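# Shelve spice shaker and pepper bottle, close cabinet door

## Task

Put the spice shaker and the pepper bottle upright inside the cabinet that hangs above the worktop, then close that cabinet's left door, and finish with the robot no longer in contact with the door.

## Robot and tools

Robot: two arms, left_arm and right_arm, each with six revolute joints and a parallel gripper. Despite the names, left_arm is the one on the +y side of the scene. Calibrated bases in the scene frame: left_arm at (-0.035, +0.315, 0) m, right_arm at (-0.016, -0.321, 0) m, both nearly unrotated with +z up.

Frames: the scene frame has its origin at table-top height midway between the nominal bases, +x pointing out over the table, +z up. Each arm reports its gripper pose (end_effector_position in metres, end_effector_quat_wxyz) in its own base frame, and those readings may be a few centimetres off, worse when stretched out. On the gripper, +z runs along the fingers and the fingers open and close along y; the reported point sits between the pads, roughly 1 cm short of the tips.

Row layout (used by every moving tool): one flat list of 14 numbers covering both arms. Numbers 1-6 are left_arm joint offsets, number 7 is left_arm opening, numbers 8-13 are right_arm joint offsets, number 14 is right_arm opening. Joint order inside each arm is unusual and must be followed exactly: waist, elbow, wrist yaw, shoulder, wrist pitch, wrist roll. Every value lies in [-1, 1].

Joint numbers are relative: they are offsets added to the arm's Joint targets as they stood when the action (or move) began, never to the previous row. Scale: 1.0 equals 2.811 rad for waist and shoulder, 2.53 rad for elbow, 2.575 rad for wrist pitch, 8.12 rad for wrist yaw, 9.528 rad for wrist roll. So a 0.1 rad turn of the elbow is about 0.0395. Sending the same offset twice moves the joint twice. A 0 means keep the current target. Stated ranges (rad): waist -2.880..2.880, shoulder 0.000..3.142, elbow 0.000..3.019, wrist pitch -1.693..1.571, wrist yaw -1.571..1.571, wrist roll -2.094..2.094; the real stops may sit up to 0.084 rad either way. Asking for more than 0.084 rad beyond a stated end gets the action refused for both arms; a joint pushed into its real stop is clipped there and the result says "joint sent to its limit".

Opening is absolute, not an offset: +1 fully open (pads about 0.094 m apart), -1 shut. Intermediate values send the fingers to where grip_measured would read that number. To keep a gripper as it is, resend its current command; a 0 there means half open. Grip force is roughly 50-64 N per pad; close gently (low opening_speed) on anything fragile, and release by commanding well above grip_measured.

Tools:
- execute_actions(actions, cameras): actions is a list of actions; each action is a table of up to 15 rows, one row per 1/30 s step, the last row held to fill 15 steps (0.5 s per action). An empty list just reports state and images.
- move(target, speed, blend, opening_speed, blocking, cameras): target is one 14-number row or a list of up to 15 rows, all offsets counted from the same starting Joint targets (not chained). speed is rad/s for the joint with the farthest to go, 0.01-12.57, default 0.5, one value or one per target. blend (rad) rounds corners between listed targets. opening_speed is per second on the -1..+1 scale, at least 0.2. blocking=false returns after about 0.5 s while motion continues. Paths take at least 0.5 s; over 10 s they stop short. There is no collision avoidance, and both arms move in lockstep.
- wait(seconds 0-10, cameras): lets time run, holding commands; a running move continues.
- stop(cameras): brakes a running move; needs some distance.
- zoom_image(camera, region): camera is cam_left_wrist or cam_right_wrist; region [x0, y0, x1, y1] in pixels, at most 504x504, from the latest image.
- finished_scene(scene): ends the scene irreversibly; scene is 1 or 2.

cameras argument: list of names, ["all"] for everything, [] for none; omitted means all on an empty call, otherwise none. Cameras: cam_left_wrist and cam_right_wrist, each 896x504, mounted on the wrists; their poses follow the arm joints.

Reading results: Joint positions and Joint velocities give per arm the six joints in the order above (rad, rad/s) plus finger gap (m). Joint targets are what the next offsets count from. grip_measured is the finger opening on the command scale, possibly a little wide when empty. Joint torques are in N m, same order, not zero in free air; entries 2 and 5 wrap at ±28. "joint command not followed" means the clearance check altered some steps. A move adds a "move:" line: done, off_target (resting over 0.035 rad from target), moving, held or fault, plus limits=held if steps were withheld. Neither done nor off_target tells you about contact. Velocities may read "within noise".

Cautions: keep each step modest, since targets are capped near the measured angle and large hand jumps (over 110 mm) are scaled back. Never let the two arms collide or one gripper pinch the other. Avoid fast contact, dropping things, releasing a moving object, slamming the door, or knocking anything off the table. An arm pressed against something keeps pushing until commanded back past its measured position. Holding loads or straining heats motors; a MOTOR HOT warning appears at 85 °C and at 100 °C the arm goes limp for 30-60 s. Loose objects may occasionally be nudged by outside disturbances. Finish with the door shut and no gripper touching it before calling finished_scene.

Each tool is called after "Request:" as name(argument=value, ...) on one line, values as JSON.

## Session

Request:
execute_actions(actions=[])

Scene clock: 0.00 s.
left_arm: end_effector_position=(+0.8319, +0.3666, +0.1923) grip_measured=+1.000 end_effector_quat_wxyz=(+0.614, -0.565, +0.532, +0.147) | right_arm: end_effector_position=(+0.3306, +0.1896, +0.3872) grip_measured=+1.000 end_effector_quat_wxyz=(-0.426, +0.760, -0.437, -0.222)
Joint names: [waist, elbow, wrist yaw, shoulder, wrist pitch, wrist roll]
Joint positions: left_arm=[0.287 2.104 -0.742 2.366 -0.018 -0.773 0.094] | right_arm=[0.138 1.273 -0.978 1.149 -1.423 -1.816 0.094]
Joint velocities: within noise
Joint torques (N m): no reading
Motor temperatures (°C): left_arm=[29 26 24 29 26 25 25] | right_arm=[24 25 27 25 27 23 25]
Heat: left arm: hottest waist 29 °C; right arm: hottest wrist pitch 27 °C.
Joint targets: left_arm=[0.287 2.124 -0.742 2.383 -0.016 -0.773] | right_arm=[0.138 1.300 -0.978 1.149 -1.421 -1.815]
Tool commands: left_gripper/opening=+1.0 right_gripper/opening=+1.0

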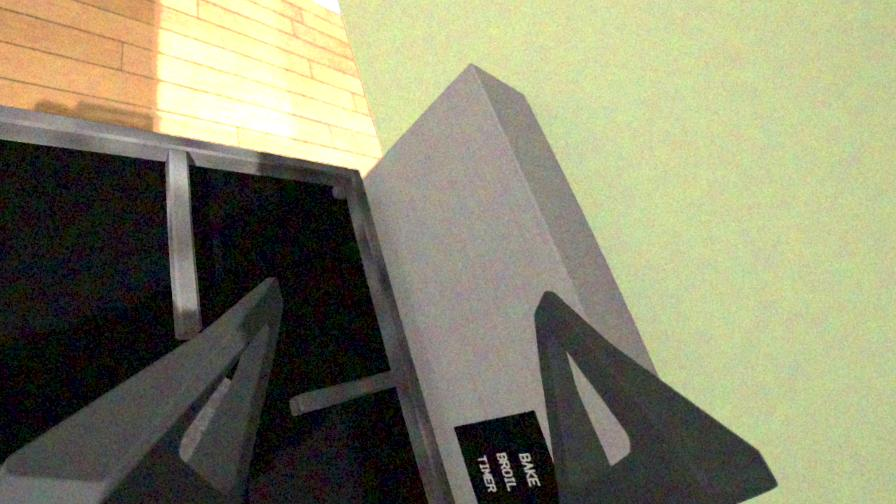

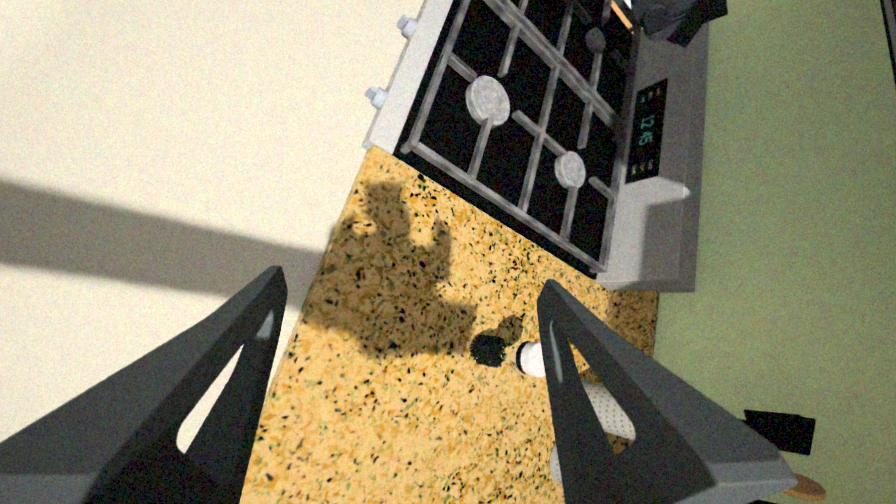

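Request:
move(target=[-0.1021,-0.3257,0.0914,-0.4386,0.045,0.0811,1,-0.0491,0,0.1204,0,0.5907,0.1905,1], speed=0.8, cameras=["all"])

Scene clock: 5.67 s.
left_arm: end_effector_position=(+0.5421, +0.0035, +0.6057) grip_measured=+1.000 end_effector_quat_wxyz=(+0.781, -0.006, +0.624, -0.001) | right_arm: end_effector_position=(+0.5488, +0.0076, +0.6012) grip_measured=+1.000 end_effector_quat_wxyz=(+0.776, -0.009, +0.631, +0.003)
Joint names: [waist, elbow, wrist yaw, shoulder, wrist pitch, wrist roll]
Joint positions: left_arm=[0.007 1.264 -0.002 1.134 0.093 -0.01 0.094] | right_arm=[0.013 1.273 -0.004 1.149 0.083 -0.01 0.094]
Joint torques (N m): left_arm=[0.73 14.39 0.07 -5.3 1.7 0.22] | right_arm=[-0.56 14.58 0.15 -8.12 2.28 0.17]
Heat: left arm: hottest shoulder 31 °C; right arm: hottest elbow 27 °C.
Joint targets: left_arm=[0.000 1.300 0.000 1.149 0.100 0.000] | right_arm=[0.000 1.300 -0.001 1.149 0.100 0.000]
move: off_target (left_arm); left_arm: the elbow is farthest, 0.036 rad from its target
camera_calibration:
cam_left_wrist: T_world_to_cam=[[-0.0996377, -0.985399, 0.13806, -0.0412062], [-0.50008, -0.0703622, -0.863116, 0.815177], [0.860228, -0.15504, -0.485767, -0.0465716], [0, 0, 0, 1]] pos_world=[0.44361, 0.00953271, 0.686659]
cam_right_wrist: T_world_to_cam=[[-0.0674799, -0.990375, 0.120847, -0.0391878], [-0.523506, -0.0679642, -0.849307, 0.818292], [0.849346, -0.120575, -0.513881, -0.0297644], [0, 0, 0, 1]] pos_world=[0.451016, 0.0132151, 0.684422]

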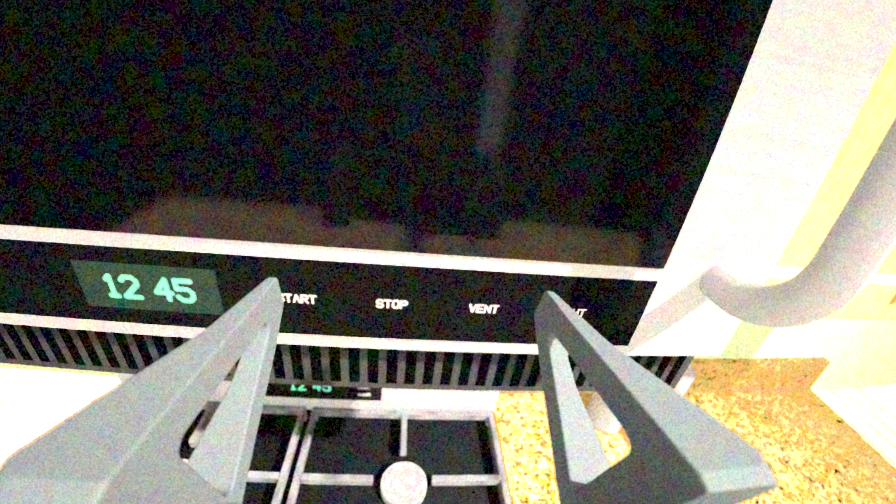

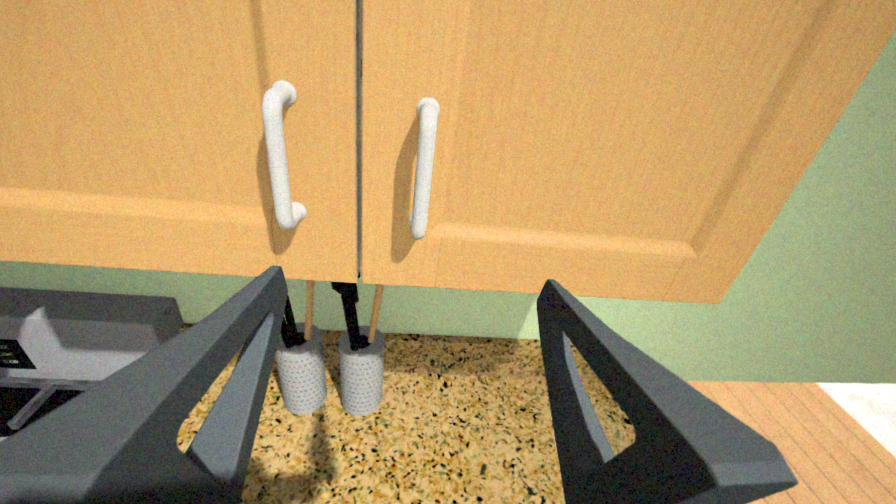

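Request:
move(target=[-0.1423,-0.1976,0,0,0,0,1,0,0,0,-0.1953,0,0,1], speed=0.8, cameras=["all"])

Request:
move(target=[0,0.1976,0,-0.1779,-0.155,0,1,0,0.1976,0,0,-0.31,0,1], speed=0.8, cameras=["all"])

Scene clock: 7.83 s.
left_arm: end_effector_position=(+0.4849, -0.2035, +0.3212) grip_measured=+1.000 end_effector_quat_wxyz=(+0.607, +0.151, +0.771, -0.125) | right_arm: end_effector_position=(+0.2170, +0.0031, +0.8119) grip_measured=+1.000 end_effector_quat_wxyz=(+0.923, -0.006, +0.386, +0.003)
Joint names: [waist, elbow, wrist yaw, shoulder, wrist pitch, wrist roll]
Joint positions: left_arm=[-0.397 0.809 0 1.14 0.096 -0.009 0.094] | right_arm=[0.013 1.275 -0.004 0.592 0.095 -0.01 0.094]
Joint torques (N m): left_arm=[0.91 10.17 0.01 -5.48 1.77 0.22] | right_arm=[-0.32 11.43 0.14 3.72 1.17 0.22]
Heat: left arm: hottest shoulder 31 °C; right arm: hottest elbow 27 °C.
Joint targets: left_arm=[-0.400 0.800 0.000 1.149 0.100 0.000] | right_arm=[0.000 1.301 -0.001 0.600 0.100 0.000]
move: done
camera_calibration:
cam_left_wrist: T_world_to_cam=[[-0.413593, -0.894444, 0.170031, -0.0510677], [-0.79109, 0.2606, -0.553411, 0.635415], [0.450686, -0.363397, -0.815368, 0.0944264], [0, 0, 0, 1]] pos_world=[0.438993, -0.176952, 0.437321]
cam_right_wrist: T_world_to_cam=[[-0.120017, -0.991079, 0.0579431, -0.0289461], [0.0198543, -0.0607494, -0.997956, 0.825967], [0.992573, -0.118621, 0.0269682, -0.110358], [0, 0, 0, 1]] pos_world=[0.0896653, 0.00839835, 0.828932]

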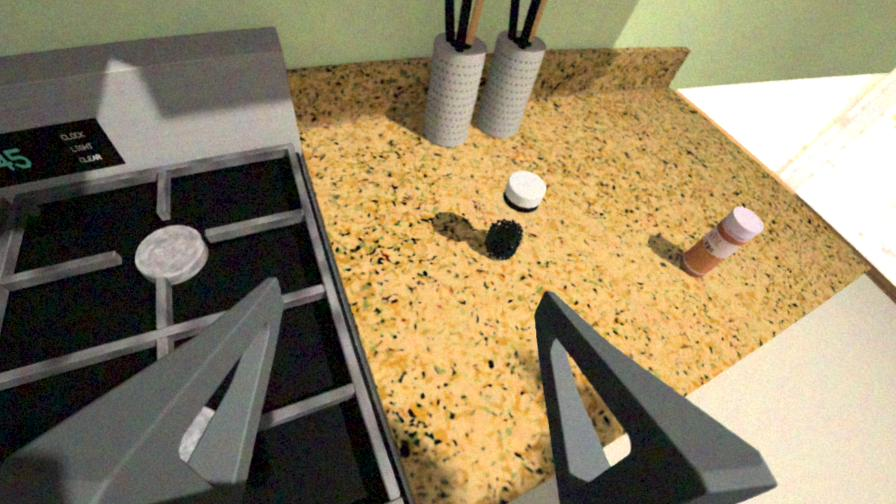

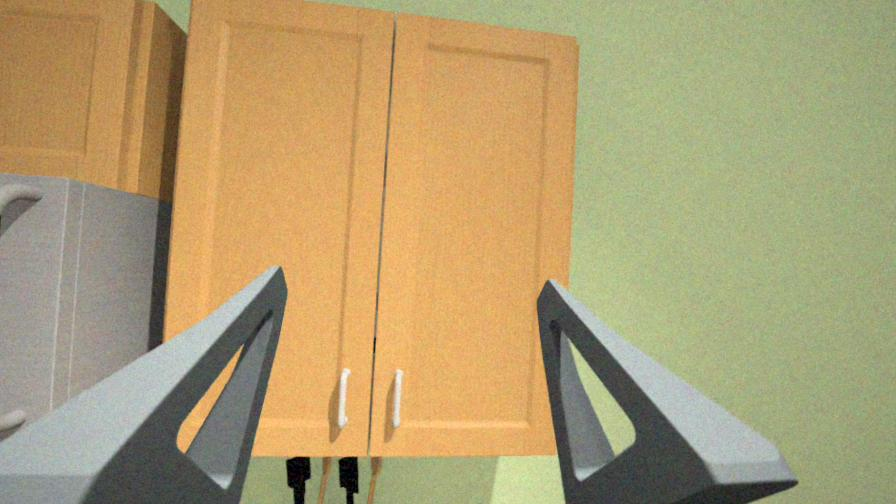

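Scene clock: 9.80 s.
left_arm: end_effector_position=(+0.2760, -0.1160, +0.7201) grip_measured=+1.000 end_effector_quat_wxyz=(+0.801, +0.111, +0.565, -0.164) | right_arm: end_effector_position=(+0.1114, +0.0017, +0.8680) grip_measured=+1.000 end_effector_quat_wxyz=(+0.857, -0.008, +0.515, +0.003)
Joint names: [waist, elbow, wrist yaw, shoulder, wrist pitch, wrist roll]
Joint positions: left_arm=[-0.397 1.275 0 0.643 -0.29 -0.009 0.094] | right_arm=[0.013 1.776 -0.004 0.599 -0.689 -0.01 0.094]
Joint torques (N m): left_arm=[0.85 11.44 0.02 1.85 0.96 0.22] | right_arm=[-1.2 7.73 0.15 7.24 1.2 0.2]
Heat: left arm: hottest shoulder 31 °C; right arm: hottest elbow 27 °C.
Joint targets: left_arm=[-0.400 1.301 0.000 0.649 -0.299 0.000] | right_arm=[0.000 1.800 -0.001 0.600 -0.698 -0.001]
move: done
camera_calibration:
cam_left_wrist: T_world_to_cam=[[-0.493822, -0.860857, 0.122739, -0.0669271], [-0.38786, 0.0917274, -0.917143, 0.799113], [0.778271, -0.500511, -0.379189, 0.125248], [0, 0, 0, 1]] pos_world=[0.179417, -0.0682275, 0.788608]
cam_right_wrist: T_world_to_cam=[[-0.0978625, -0.990781, 0.0936798, -0.0797789], [-0.266936, -0.0645498, -0.96155, 0.884362], [0.958732, -0.119106, -0.258158, 0.244015], [0, 0, 0, 1]] pos_world=[-0.00568469, 0.00710574, 0.920826]

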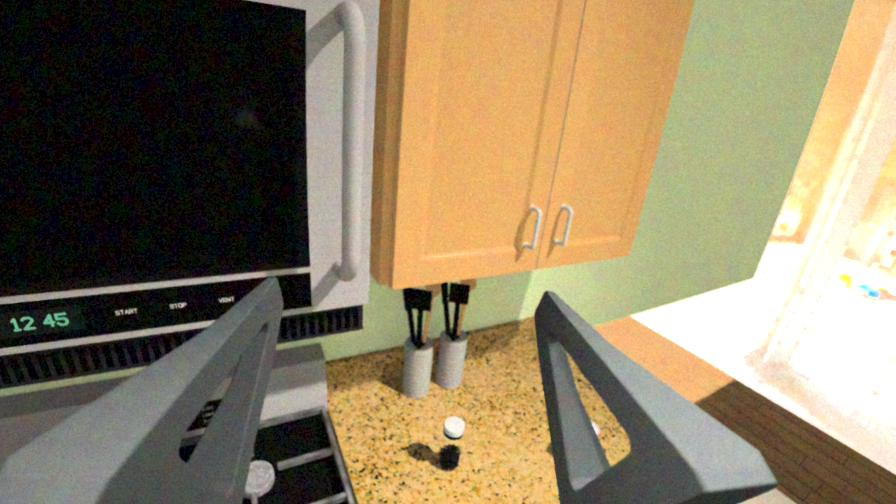

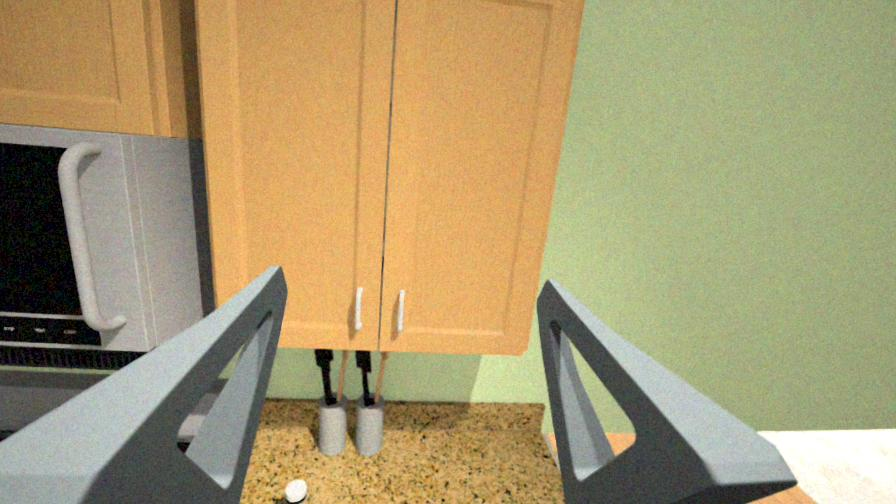

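Request:
zoom_image(camera="cam_left_wrist", region=[380, 380, 630, 504])

Request:
zoom_image(camera="cam_right_wrist", region=[200, 270, 560, 470])

Scaled by 2.016 from the camera's 896x504 image, which has a finer 1280x720 frame.

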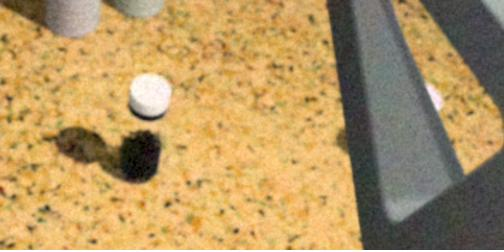

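Scaled by 1.400 from the camera's 896x504 image, which has a finer 1280x720 frame.

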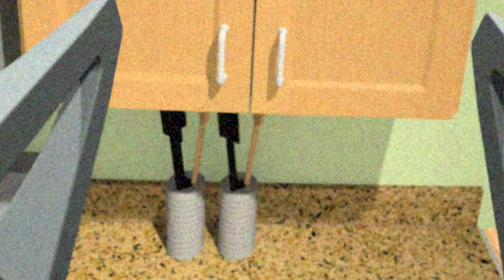

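Request:
move(target=[0,0,0,0,0,0,1,0.0722,-0.1059,0.0251,0.2184,0.1553,0,1], speed=0.8, cameras=["all"])

Scene clock: 14.60 s.
left_arm: end_effector_position=(+0.2760, -0.1160, +0.7201) grip_measured=+1.000 end_effector_quat_wxyz=(+0.801, +0.111, +0.565, -0.164) | right_arm: end_effector_position=(+0.5626, +0.0750, +0.6127) grip_measured=+1.000 end_effector_quat_wxyz=(+0.698, -0.003, +0.716, -0.007)
Joint names: [waist, elbow, wrist yaw, shoulder, wrist pitch, wrist roll]
Joint positions: left_arm=[-0.397 1.275 0 0.643 -0.29 -0.009 0.094] | right_arm=[0.193 1.516 0.2 1.227 -0.316 -0.01 0.094]
Joint torques (N m): left_arm=[0.91 11.44 0 1.79 0.95 0.21] | right_arm=[0.5 13.16 0.12 -10.81 2.63 0.14]
Heat: left arm: hottest shoulder 31 °C; right arm: hottest elbow 27 °C.
Joint targets: left_arm=[-0.400 1.301 0.000 0.649 -0.299 0.000] | right_arm=[0.203 1.532 0.203 1.214 -0.298 -0.001]
move: done
camera_calibration:
cam_left_wrist: T_world_to_cam=[[-0.493822, -0.860857, 0.122739, -0.0669271], [-0.38786, 0.0917274, -0.917143, 0.799113], [0.778271, -0.500511, -0.379189, 0.125248], [0, 0, 0, 1]] pos_world=[0.179417, -0.0682275, 0.788608]
cam_right_wrist: T_world_to_cam=[[-0.0608793, -0.988087, 0.141343, 0.0106802], [-0.705826, -0.0575095, -0.706046, 0.853864], [0.705764, -0.142747, -0.693917, 0.165317], [0, 0, 0, 1]] pos_world=[0.486655, 0.0832568, 0.716074]

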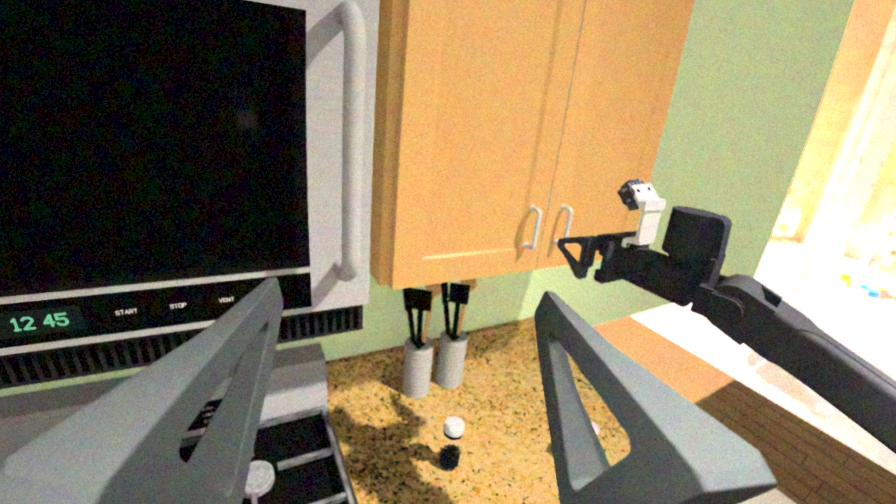

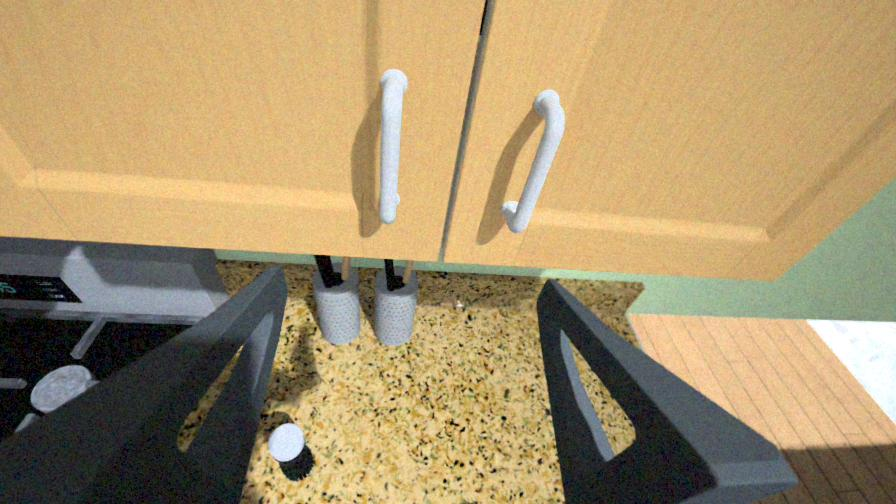

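Request:
move(target=[0,0,0,0,0,0,1,-0.0046,0.0949,-0.0025,0.0768,0.0019,0,1], speed=0.3, cameras=["all"])

Scene clock: 16.60 s.
left_arm: end_effector_position=(+0.2760, -0.1160, +0.7201) grip_measured=+1.000 end_effector_quat_wxyz=(+0.801, +0.111, +0.565, -0.164) | right_arm: end_effector_position=(+0.6330, +0.0911, +0.6221) grip_measured=+1.000 end_effector_quat_wxyz=(+0.701, -0.007, +0.713, -0.002)
Joint names: [waist, elbow, wrist yaw, shoulder, wrist pitch, wrist roll]
Joint positions: left_arm=[-0.397 1.275 0 0.643 -0.29 -0.009 0.094] | right_arm=[0.193 1.71 0.186 1.415 -0.311 -0.01 0.094]
Joint torques (N m): left_arm=[0.91 11.41 0.01 2.08 0.96 0.2] | right_arm=[-0.56 17.77 -0.21 -11.52 2.74 0.21]
Heat: left arm: hottest shoulder 31 °C; right arm: hottest elbow 28 °C.
Joint targets: left_arm=[-0.400 1.301 0.000 0.649 -0.299 0.000] | right_arm=[0.190 1.772 0.183 1.430 -0.293 -0.001]
move: off_target (right_arm); right_arm: the elbow is farthest, 0.062 rad from its target
camera_calibration:
cam_left_wrist: T_world_to_cam=[[-0.493822, -0.860857, 0.122739, -0.0669271], [-0.38786, 0.0917274, -0.917143, 0.799113], [0.778271, -0.500511, -0.379189, 0.125248], [0, 0, 0, 1]] pos_world=[0.179417, -0.0682275, 0.788608]
cam_right_wrist: T_world_to_cam=[[-0.0490119, -0.98912, 0.138705, 0.0237921], [-0.698404, -0.0653377, -0.712715, 0.911234], [0.714024, -0.131803, -0.687603, 0.114331], [0, 0, 0, 1]] pos_world=[0.55594, 0.0981404, 0.724765]

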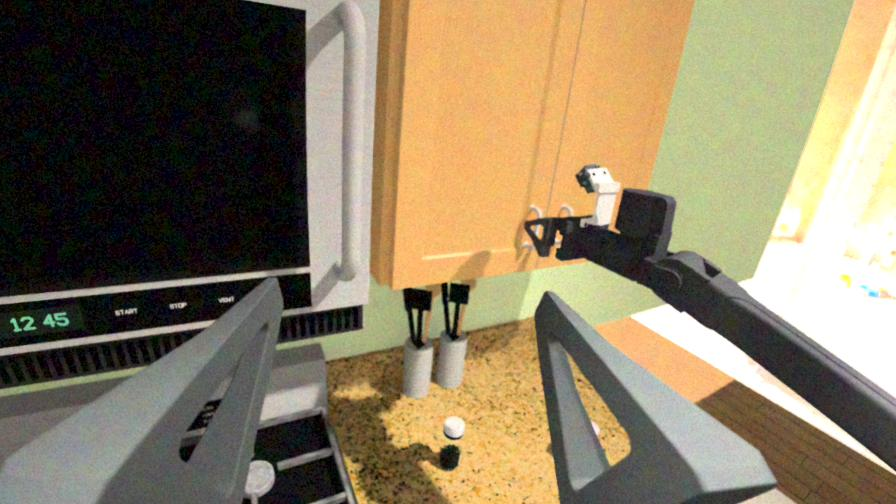

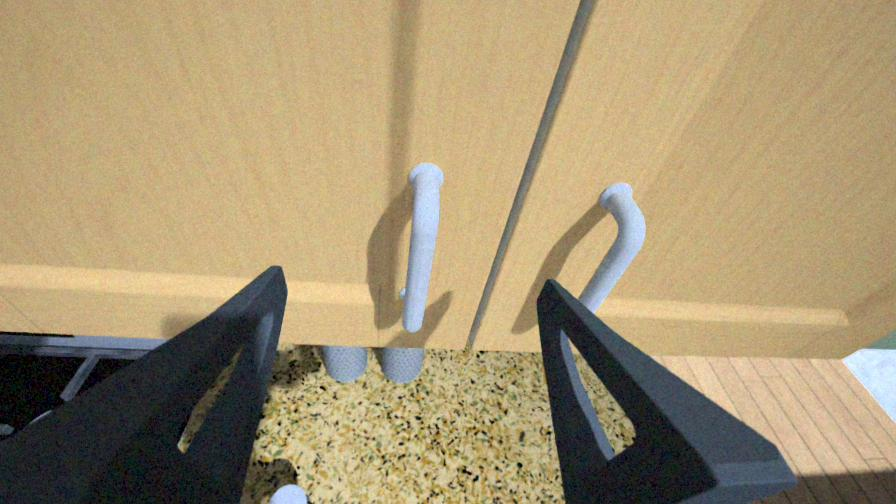

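Request:
move(target=[0,0,0,0,0,0,1,0,-0.0142,0,0,0,0,-1], speed=0.3, opening_speed=1.0, cameras=["cam_right_wrist"])

Scene clock: 19.20 s.
left_arm: end_effector_position=(+0.2760, -0.1160, +0.7201) grip_measured=+1.000 end_effector_quat_wxyz=(+0.801, +0.111, +0.565, -0.164) | right_arm: end_effector_position=(+0.6330, +0.0911, +0.6221) grip_measured=-0.986 end_effector_quat_wxyz=(+0.701, -0.007, +0.713, -0.002)
Joint names: [waist, elbow, wrist yaw, shoulder, wrist pitch, wrist roll]
Joint positions: left_arm=[-0.397 1.275 0 0.643 -0.29 -0.009 0.094] | right_arm=[0.193 1.71 0.186 1.415 -0.311 -0.009 0.001]
Joint torques (N m): left_arm=[1.03 11.4 0 1.85 0.94 0.22] | right_arm=[0.03 14.32 -0.18 -11.16 2.59 0.16]
Heat: left arm: hottest shoulder 30 °C; right arm: hottest elbow 28 °C.
Joint targets: left_arm=[-0.400 1.301 0.000 0.649 -0.299 0.000] | right_arm=[0.190 1.737 0.183 1.430 -0.293 0.000]
move: done
camera_calibration:
cam_right_wrist: T_world_to_cam=[[-0.048587, -0.989199, 0.138291, 0.0238621], [-0.698326, -0.0653487, -0.712791, 0.911247], [0.714129, -0.131204, -0.687608, 0.114217], [0, 0, 0, 1]] pos_world=[0.55594, 0.0981389, 0.724765]
Images, in order (width x height): cam_right_wrist 896x504.

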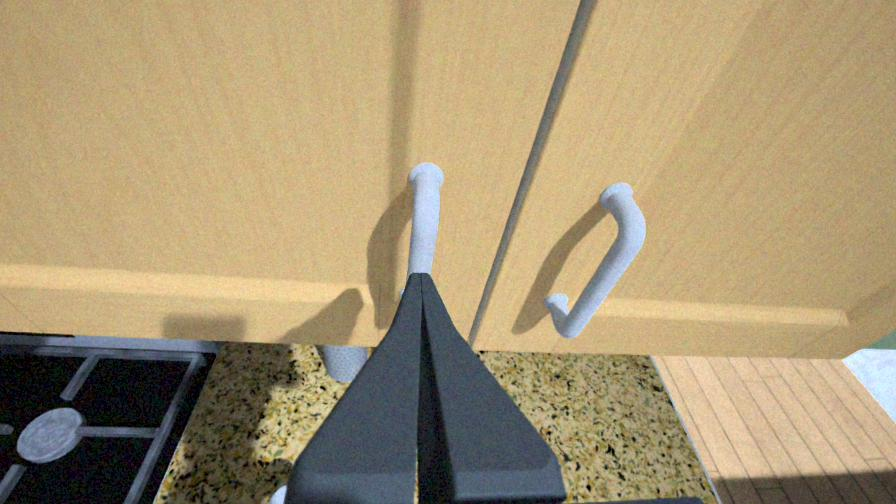

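Request:
move(target=[[0,0,0,0,0,0,1,0,0,0,0,0,0,0.5],[0,0,0,0,0,0,1,0,0.0174,0,0.0174,0.0132,0,0.5]], speed=0.1, cameras=["cam_right_wrist"])

Scene clock: 21.47 s.
left_arm: end_effector_position=(+0.2760, -0.1160, +0.7201) grip_measured=+1.000 end_effector_quat_wxyz=(+0.801, +0.111, +0.565, -0.164) | right_arm: end_effector_position=(+0.6567, +0.0958, +0.6030) grip_measured=+0.497 end_effector_quat_wxyz=(+0.698, -0.008, +0.716, -0.002)
Joint names: [waist, elbow, wrist yaw, shoulder, wrist pitch, wrist roll]
Joint positions: left_arm=[-0.397 1.275 0 0.643 -0.29 -0.009 0.094] | right_arm=[0.193 1.718 0.186 1.467 -0.277 -0.009 0.07]
Joint torques (N m): left_arm=[1.03 11.4 0.02 1.9 0.95 0.22] | right_arm=[0.85 17.66 -0.16 -11.99 2.62 0.21]
Heat: left arm: hottest shoulder 30 °C; right arm: hottest elbow 29 °C.
Joint targets: left_arm=[-0.400 1.301 0.000 0.649 -0.299 0.000] | right_arm=[0.190 1.780 0.183 1.479 -0.259 0.000]
move: off_target (right_arm); right_arm: the elbow is farthest, 0.063 rad from its target
camera_calibration:
cam_right_wrist: T_world_to_cam=[[-0.0473494, -0.989001, 0.140127, 0.0303228], [-0.704752, -0.0663384, -0.706345, 0.914999], [0.707872, -0.1322, -0.693859, 0.0926944], [0, 0, 0, 1]] pos_world=[0.580667, 0.102943, 0.706373]
Images, in order (width x height): cam_right_wrist 896x504.

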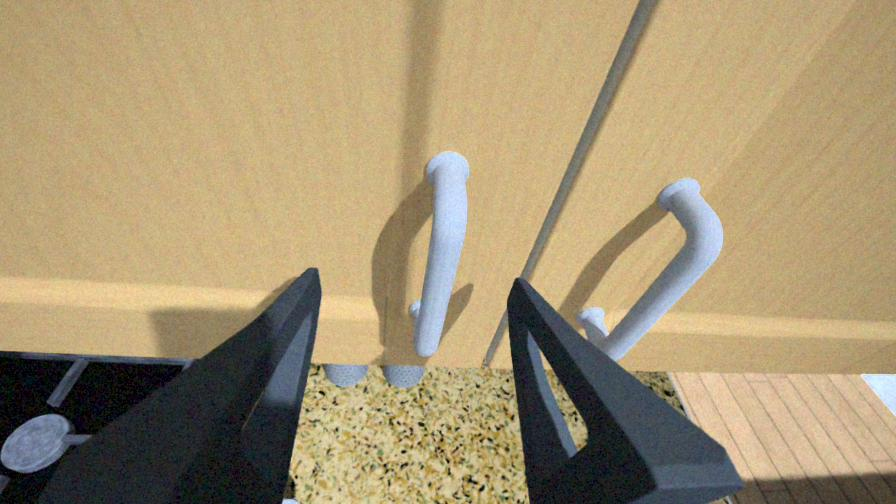

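Request:
move(target=[[0,0,0,0,0,0,1,-0.0046,0.006,0,0.002,0,0,0.5],[0,0,0,0,0,0,1,-0.0046,0.006,0,0.002,0,0,-1]], speed=0.1, opening_speed=0.7, cameras=["cam_right_wrist"])

Scene clock: 24.93 s.
left_arm: end_effector_position=(+0.2760, -0.1160, +0.7201) grip_measured=+1.000 end_effector_quat_wxyz=(+0.801, +0.111, +0.565, -0.164) | right_arm: end_effector_position=(+0.6558, +0.0926, +0.6122) grip_measured=-0.811 end_effector_quat_wxyz=(+0.703, -0.004, +0.711, -0.002)
Joint names: [waist, elbow, wrist yaw, shoulder, wrist pitch, wrist roll]
Joint positions: left_arm=[-0.397 1.275 0 0.643 -0.29 -0.009 0.094] | right_arm=[0.189 1.733 0.186 1.467 -0.277 -0.007 0.009]
Joint torques (N m): left_arm=[0.91 11.47 0.01 1.85 0.92 0.2] | right_arm=[-0.79 17.83 -0.17 -11.81 2.55 0.16]
Motor temperatures (°C): left_arm=[29 31 24 30 26 24 25] | right_arm=[23 30 26 26 27 23 25]
Heat: left arm: hottest elbow 31 °C; right arm: hottest elbow 30 °C.
Joint targets: left_arm=[-0.400 1.301 0.000 0.649 -0.299 0.000] | right_arm=[0.178 1.796 0.183 1.484 -0.259 -0.001]
move: off_target (right_arm); target 2's new numbers were sent with right_arm's elbow 0.062 rad from that target; right_arm: the elbow is farthest, 0.062 rad from its target
camera_calibration:
cam_right_wrist: T_world_to_cam=[[-0.0535826, -0.989388, 0.135059, 0.0329655], [-0.694628, -0.0602354, -0.716843, 0.919797], [0.717371, -0.132226, -0.684029, 0.0870727], [0, 0, 0, 1]] pos_world=[0.57822, 0.0995333, 0.714458]
Images, in order (width x height): cam_right_wrist 896x504.

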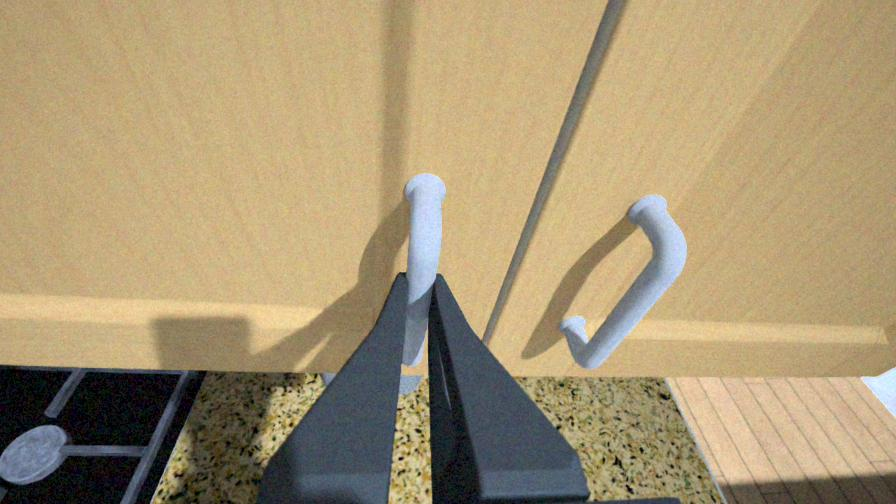

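Request:
move(target=[[0,0,0,0,0,0,1,0.0256,-0.051,0.0196,-0.0402,0.0062,0,-1],[0,0,0,0,0,0,1,0.0596,-0.0779,0.0422,-0.0658,0.0047,0,-1],[0,0,0,0,0,0,1,0.1007,-0.0925,0.0671,-0.0808,0.0027,0,-1]], speed=0.2, blend=0.03, cameras=["all"])

Scene clock: 29.07 s.
left_arm: end_effector_position=(+0.2760, -0.1160, +0.7201) grip_measured=+1.000 end_effector_quat_wxyz=(+0.801, +0.111, +0.565, -0.164) | right_arm: end_effector_position=(+0.5527, +0.1332, +0.6124) grip_measured=-0.813 end_effector_quat_wxyz=(+0.700, +0.098, +0.700, -0.103)
Joint names: [waist, elbow, wrist yaw, shoulder, wrist pitch, wrist roll]
Joint positions: left_arm=[-0.397 1.275 0 0.643 -0.29 -0.009 0.094] | right_arm=[0.439 1.559 0.725 1.298 -0.26 -0.007 0.009]
Joint torques (N m): left_arm=[0.67 11.43 0.01 1.9 0.98 0.21] | right_arm=[1.38 12.27 0.1 -14.15 1.98 0.19]
Heat: left arm: hottest elbow 31 °C; right arm: hottest elbow 31 °C.
Joint targets: left_arm=[-0.400 1.301 0.000 0.649 -0.299 0.000] | right_arm=[0.461 1.562 0.728 1.257 -0.252 -0.001]
move: off_target (right_arm); right_arm: the shoulder is farthest, 0.041 rad from its target
camera_calibration:
cam_left_wrist: T_world_to_cam=[[-0.493822, -0.860857, 0.122739, -0.0669271], [-0.38786, 0.0917274, -0.917143, 0.799113], [0.778271, -0.500511, -0.379189, 0.125248], [0, 0, 0, 1]] pos_world=[0.179417, -0.0682275, 0.788608]
cam_right_wrist: T_world_to_cam=[[-0.334664, -0.933094, 0.131662, 0.217524], [-0.674598, 0.139673, -0.724851, 0.818034], [0.657965, -0.3314, -0.676207, 0.221134], [0, 0, 0, 1]] pos_world=[0.479142, 0.161997, 0.713846]

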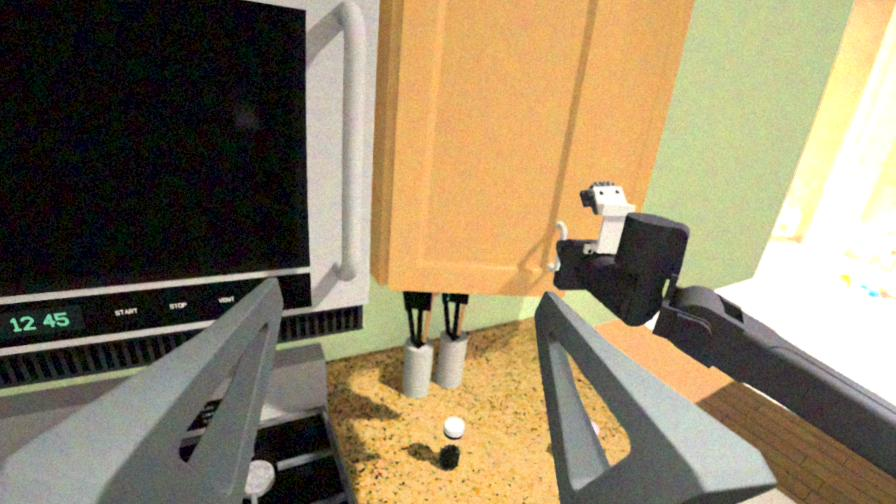

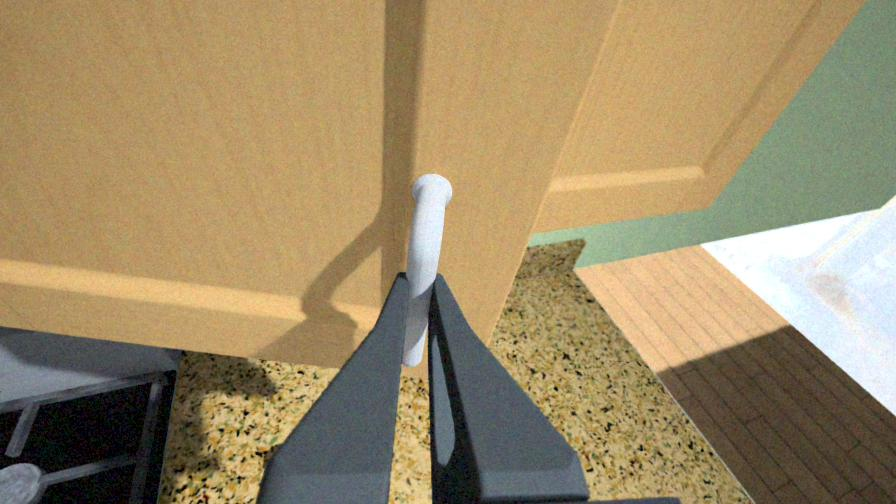

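Request:
move(target=[[0,0,0,0,0,0,1,0.0452,-0.002,0.0264,-0.0021,-0.0004,0,-1],[0,0,0,0,0,0,1,0.0896,0.0099,0.0525,0.0103,0.0014,0,-1],[0,0,0,0,0,0,1,0.1284,0.0348,0.0767,0.0345,0.0033,0,-1]], speed=0.25, blend=0.03, cameras=["all"])

Scene clock: 32.27 s.
left_arm: end_effector_position=(+0.2760, -0.1160, +0.7201) grip_measured=+1.000 end_effector_quat_wxyz=(+0.801, +0.111, +0.565, -0.164) | right_arm: end_effector_position=(+0.4597, +0.2289, +0.6111) grip_measured=-0.814 end_effector_quat_wxyz=(+0.681, +0.189, +0.681, -0.193)
Joint names: [waist, elbow, wrist yaw, shoulder, wrist pitch, wrist roll]
Joint positions: left_arm=[-0.397 1.275 0 0.643 -0.29 -0.009 0.094] | right_arm=[0.795 1.597 1.341 1.343 -0.253 -0.007 0.009]
Joint torques (N m): left_arm=[0.73 11.48 0.01 1.9 0.92 0.21] | right_arm=[2.61 16.24 0.39 -9.35 1.88 0.19]
Heat: left arm: hottest elbow 32 °C; right arm: hottest elbow 31 °C.
Joint targets: left_arm=[-0.400 1.301 0.000 0.649 -0.299 0.000] | right_arm=[0.821 1.650 1.351 1.354 -0.244 -0.001]
move: off_target (right_arm); right_arm: the elbow is farthest, 0.053 rad from its target
camera_calibration:
cam_left_wrist: T_world_to_cam=[[-0.493822, -0.860857, 0.122739, -0.0669271], [-0.38786, 0.0917274, -0.917143, 0.799113], [0.778271, -0.500511, -0.379189, 0.125248], [0, 0, 0, 1]] pos_world=[0.179417, -0.0682275, 0.788608]
cam_right_wrist: T_world_to_cam=[[-0.563408, -0.815736, 0.130942, 0.354615], [-0.616096, 0.309237, -0.72443, 0.674939], [0.550452, -0.488822, -0.676798, 0.398987], [0, 0, 0, 1]] pos_world=[0.395998, 0.27559, 0.712546]

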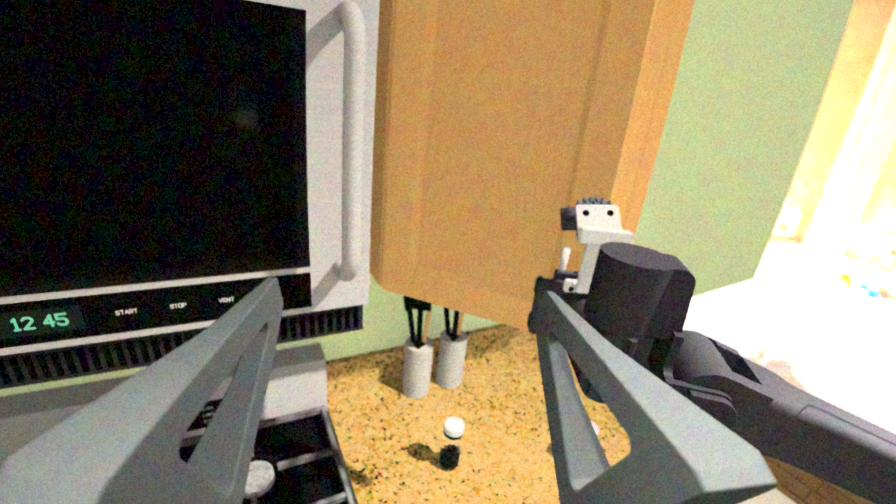

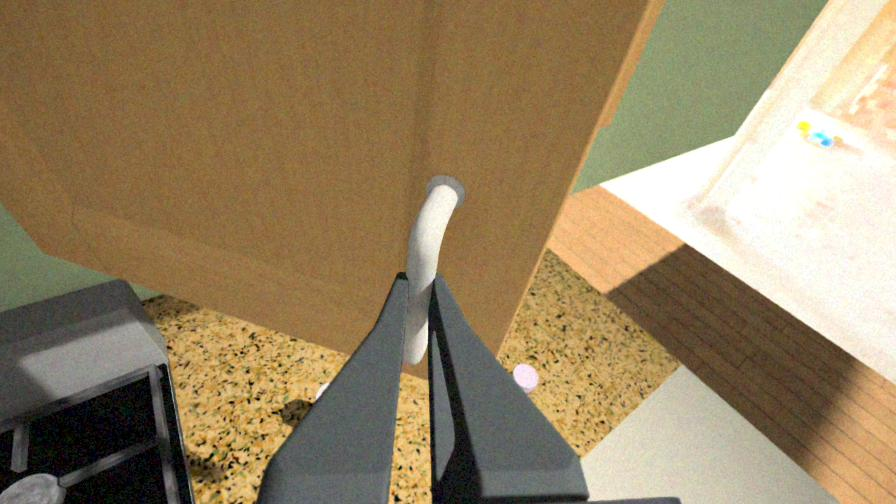

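Request:
move(target=[[0.32,0,0,0,0,0,1,0,0,0,0,0,0,-1]], speed=1.0)

Request:
move(target=[[0,0,0,0,0,0,1,0.0292,0.0257,0.0107,0.0249,0,0,-1],[0,0,0,0,0,0,1,0.0519,0.0668,0.0209,0.0587,-0.0023,0,-1]], speed=0.2, blend=0.03, cameras=["all"])

Scene clock: 34.23 s.
left_arm: end_effector_position=(+0.2643, +0.1405, +0.7201) grip_measured=+1.000 end_effector_quat_wxyz=(+0.794, -0.142, +0.558, +0.195) | right_arm: end_effector_position=(+0.4597, +0.2289, +0.6111) grip_measured=-0.814 end_effector_quat_wxyz=(+0.681, +0.189, +0.681, -0.193)
Joint names: [waist, elbow, wrist yaw, shoulder, wrist pitch, wrist roll]
Joint positions: left_arm=[0.49 1.275 0 0.643 -0.29 -0.009 0.094] | right_arm=[0.795 1.597 1.341 1.343 -0.253 -0.007 0.009]
Joint torques (N m): left_arm=[1.96 11.43 0 1.96 0.94 0.23] | right_arm=[2.61 16.36 0.42 -9.64 1.74 0.18]
Heat: left arm: hottest elbow 32 °C; right arm: hottest elbow 31 °C.
Joint targets: left_arm=[0.500 1.301 0.000 0.649 -0.299 0.000] | right_arm=[0.821 1.650 1.351 1.354 -0.244 -0.001]
move: off_target (right_arm); right_arm: the elbow is farthest, 0.053 rad from its target
camera_calibration:
cam_left_wrist: T_world_to_cam=[[0.354918, -0.9268, 0.122781, -0.0669853], [-0.316211, -0.242595, -0.917147, 0.799141], [0.879798, 0.286687, -0.379165, 0.125153], [0, 0, 0, 1]] pos_world=[0.166362, 0.0959058, 0.788608]
cam_right_wrist: T_world_to_cam=[[-0.563408, -0.815736, 0.130942, 0.354615], [-0.616096, 0.309237, -0.72443, 0.674939], [0.550452, -0.488822, -0.676798, 0.398987], [0, 0, 0, 1]] pos_world=[0.395998, 0.27559, 0.712546]

Scene clock: 35.73 s.
left_arm: end_effector_position=(+0.2642, +0.1407, +0.7201) grip_measured=+1.000 end_effector_quat_wxyz=(+0.794, -0.143, +0.558, +0.195) | right_arm: end_effector_position=(+0.4255, +0.3179, +0.6109) grip_measured=-0.819 end_effector_quat_wxyz=(+0.677, +0.204, +0.677, -0.206)
Joint names: [waist, elbow, wrist yaw, shoulder, wrist pitch, wrist roll]
Joint positions: left_arm=[0.491 1.275 0 0.643 -0.29 -0.009 0.094] | right_arm=[0.972 1.742 1.559 1.484 -0.253 -0.007 0.008]
Joint torques (N m): left_arm=[1.9 11.44 0.03 1.96 0.95 0.21] | right_arm=[-0.32 18.47 -1.7 -10.17 1.59 0.16]
Heat: left arm: hottest elbow 32 °C; right arm: hottest elbow 32 °C.
Joint targets: left_arm=[0.500 1.301 0.000 0.649 -0.299 0.000] | right_arm=[0.968 1.819 1.520 1.519 -0.250 -0.001]
move: off_target (right_arm); right_arm: the elbow is farthest, 0.077 rad from its target
camera_calibration:
cam_left_wrist: T_world_to_cam=[[0.355653, -0.926529, 0.122698, -0.0669416], [-0.316062, -0.242778, -0.91715, 0.799129], [0.879554, 0.287407, -0.379185, 0.125198], [0, 0, 0, 1]] pos_world=[0.166263, 0.0960047, 0.788608]
cam_right_wrist: T_world_to_cam=[[-0.596973, -0.791879, 0.128649, 0.416078], [-0.601945, 0.336108, -0.724357, 0.611709], [0.530363, -0.509862, -0.677315, 0.4767], [0, 0, 0, 1]] pos_world=[0.363779, 0.366934, 0.712444]

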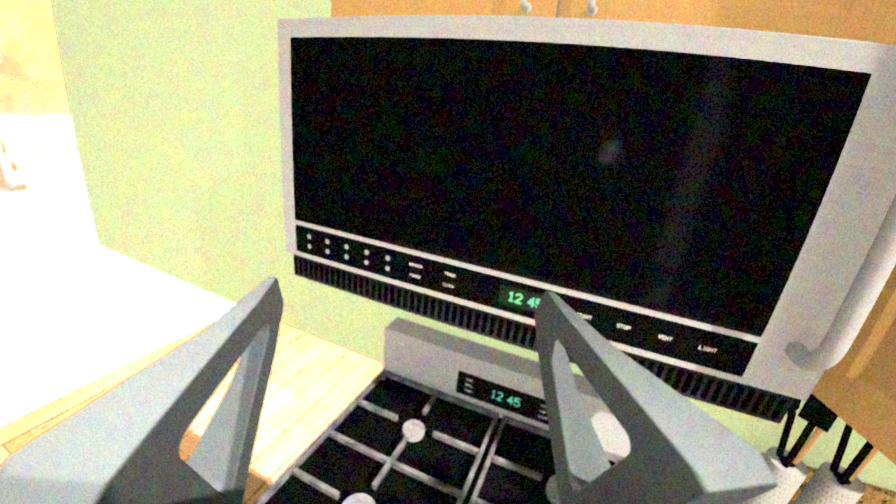

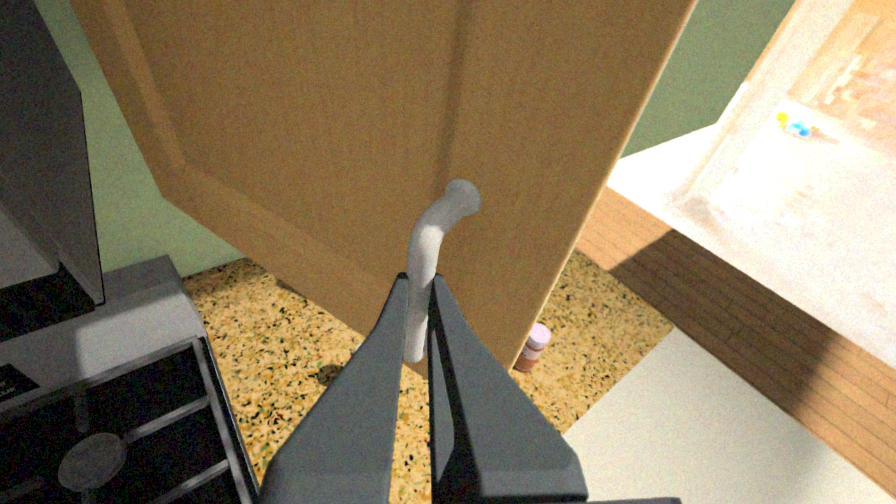

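Request:
move(target=[[0,0,0,0,0,0,1,0,-0.012,0.004,-0.008,0,0,1],[0,0,0,0,0,0,1,0.05,-0.012,0.004,-0.008,0,0,1]], speed=0.25, opening_speed=1.5, cameras=["cam_right_wrist"])

Scene clock: 39.00 s.
left_arm: end_effector_position=(+0.2642, +0.1407, +0.7201) grip_measured=+1.000 end_effector_quat_wxyz=(+0.794, -0.143, +0.558, +0.195) | right_arm: end_effector_position=(+0.3818, +0.3722, +0.6107) grip_measured=+0.997 end_effector_quat_wxyz=(+0.689, +0.156, +0.690, -0.158)
Joint names: [waist, elbow, wrist yaw, shoulder, wrist pitch, wrist roll]
Joint positions: left_arm=[0.491 1.275 0 0.643 -0.29 -0.009 0.094] | right_arm=[1.102 1.742 1.549 1.486 -0.253 -0.007 0.094]
Joint torques (N m): left_arm=[1.9 11.41 0.02 1.9 0.94 0.22] | right_arm=[-0.03 15.64 0.11 -11.4 1.51 0.15]
Heat: left arm: hottest elbow 32 °C; right arm: hottest elbow 32 °C.
Joint targets: left_arm=[0.500 1.301 0.000 0.649 -0.299 0.000] | right_arm=[1.108 1.788 1.553 1.497 -0.250 -0.001]
move: off_target (right_arm); right_arm: the elbow is farthest, 0.046 rad from its target
camera_calibration:
cam_right_wrist: T_world_to_cam=[[-0.480946, -0.86721, 0.128989, 0.416592], [-0.642909, 0.248802, -0.724407, 0.615153], [0.59612, -0.431329, -0.677198, 0.473066], [0, 0, 0, 1]] pos_world=[0.313842, 0.412269, 0.712244]
Images, in order (width x height): cam_right_wrist 896x504.

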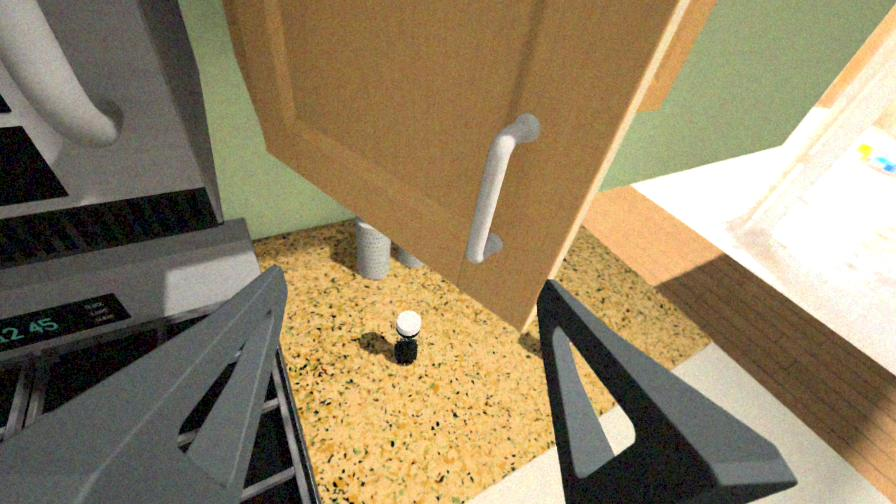

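Request:
move(target=[[0,0,0,0,0,0,1,0.0135,-0.2806,-0.0501,-0.0331,0.2408,0,1],[0,0,0,0,0,0,1,-0.222,-0.4368,-0.1501,0.1099,0.5495,0,1]], speed=0.7, blend=0.05, cameras=["all"])

Scene clock: 43.17 s.
left_arm: end_effector_position=(+0.2642, +0.1407, +0.7201) grip_measured=+1.000 end_effector_quat_wxyz=(+0.794, -0.143, +0.558, +0.195) | right_arm: end_effector_position=(+0.5380, +0.2193, +0.1510) grip_measured=+0.998 end_effector_quat_wxyz=(+0.717, -0.050, +0.693, +0.055)
Joint names: [waist, elbow, wrist yaw, shoulder, wrist pitch, wrist roll]
Joint positions: left_arm=[0.491 1.275 0 0.643 -0.29 -0.009 0.094] | right_arm=[0.486 0.684 0.337 1.795 1.147 -0.007 0.094]
Joint torques (N m): left_arm=[2.02 11.44 0.02 1.96 0.92 0.21] | right_arm=[0.03 6.42 -0.13 -12.69 2.3 0.11]
Heat: left arm: hottest elbow 33 °C; right arm: hottest elbow 32 °C.
Joint targets: left_arm=[0.500 1.301 0.000 0.649 -0.299 0.000] | right_arm=[0.484 0.683 0.334 1.806 1.165 0.000]
move: done
camera_calibration:
cam_left_wrist: T_world_to_cam=[[0.355653, -0.926529, 0.122698, -0.0669416], [-0.316062, -0.242778, -0.91715, 0.799129], [0.879554, 0.287407, -0.379185, 0.125198], [0, 0, 0, 1]] pos_world=[0.166263, 0.0960047, 0.788608]
cam_right_wrist: T_world_to_cam=[[0.0848984, -0.989374, 0.118031, 0.142413], [-0.647528, -0.144819, -0.748155, 0.512957], [0.757298, -0.0129114, -0.652942, -0.179428], [0, 0, 0, 1]] pos_world=[0.455944, 0.212869, 0.249805]

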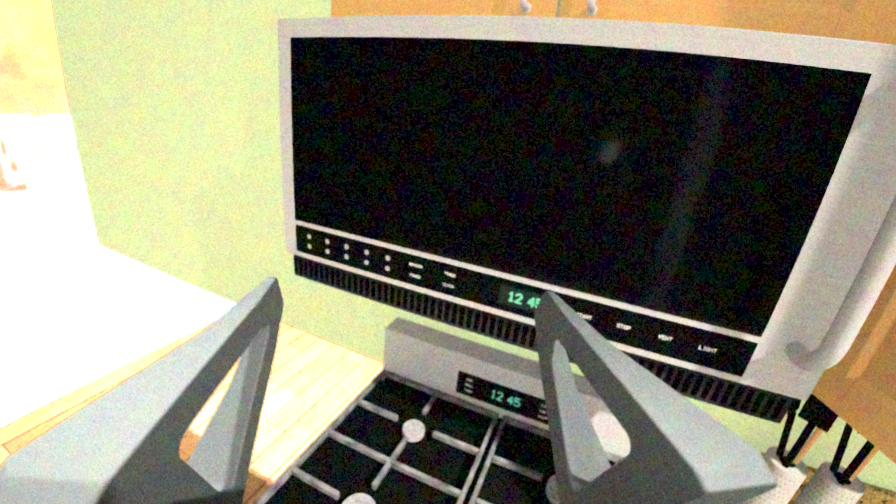

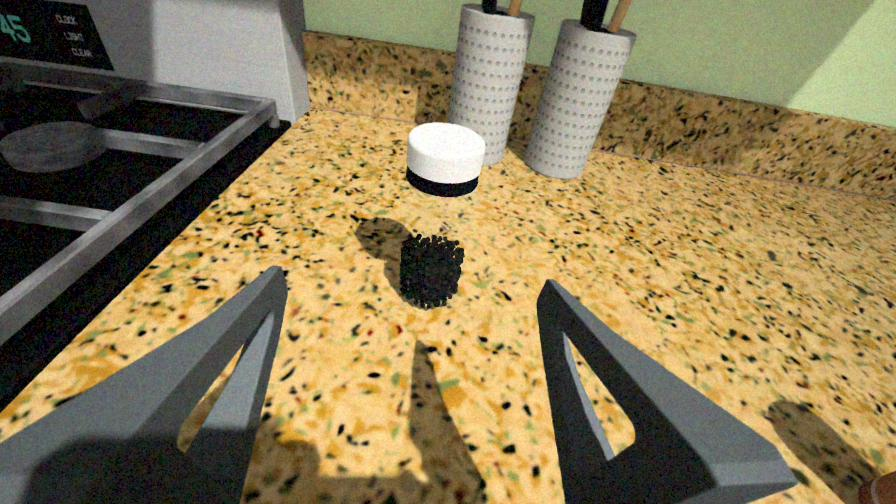

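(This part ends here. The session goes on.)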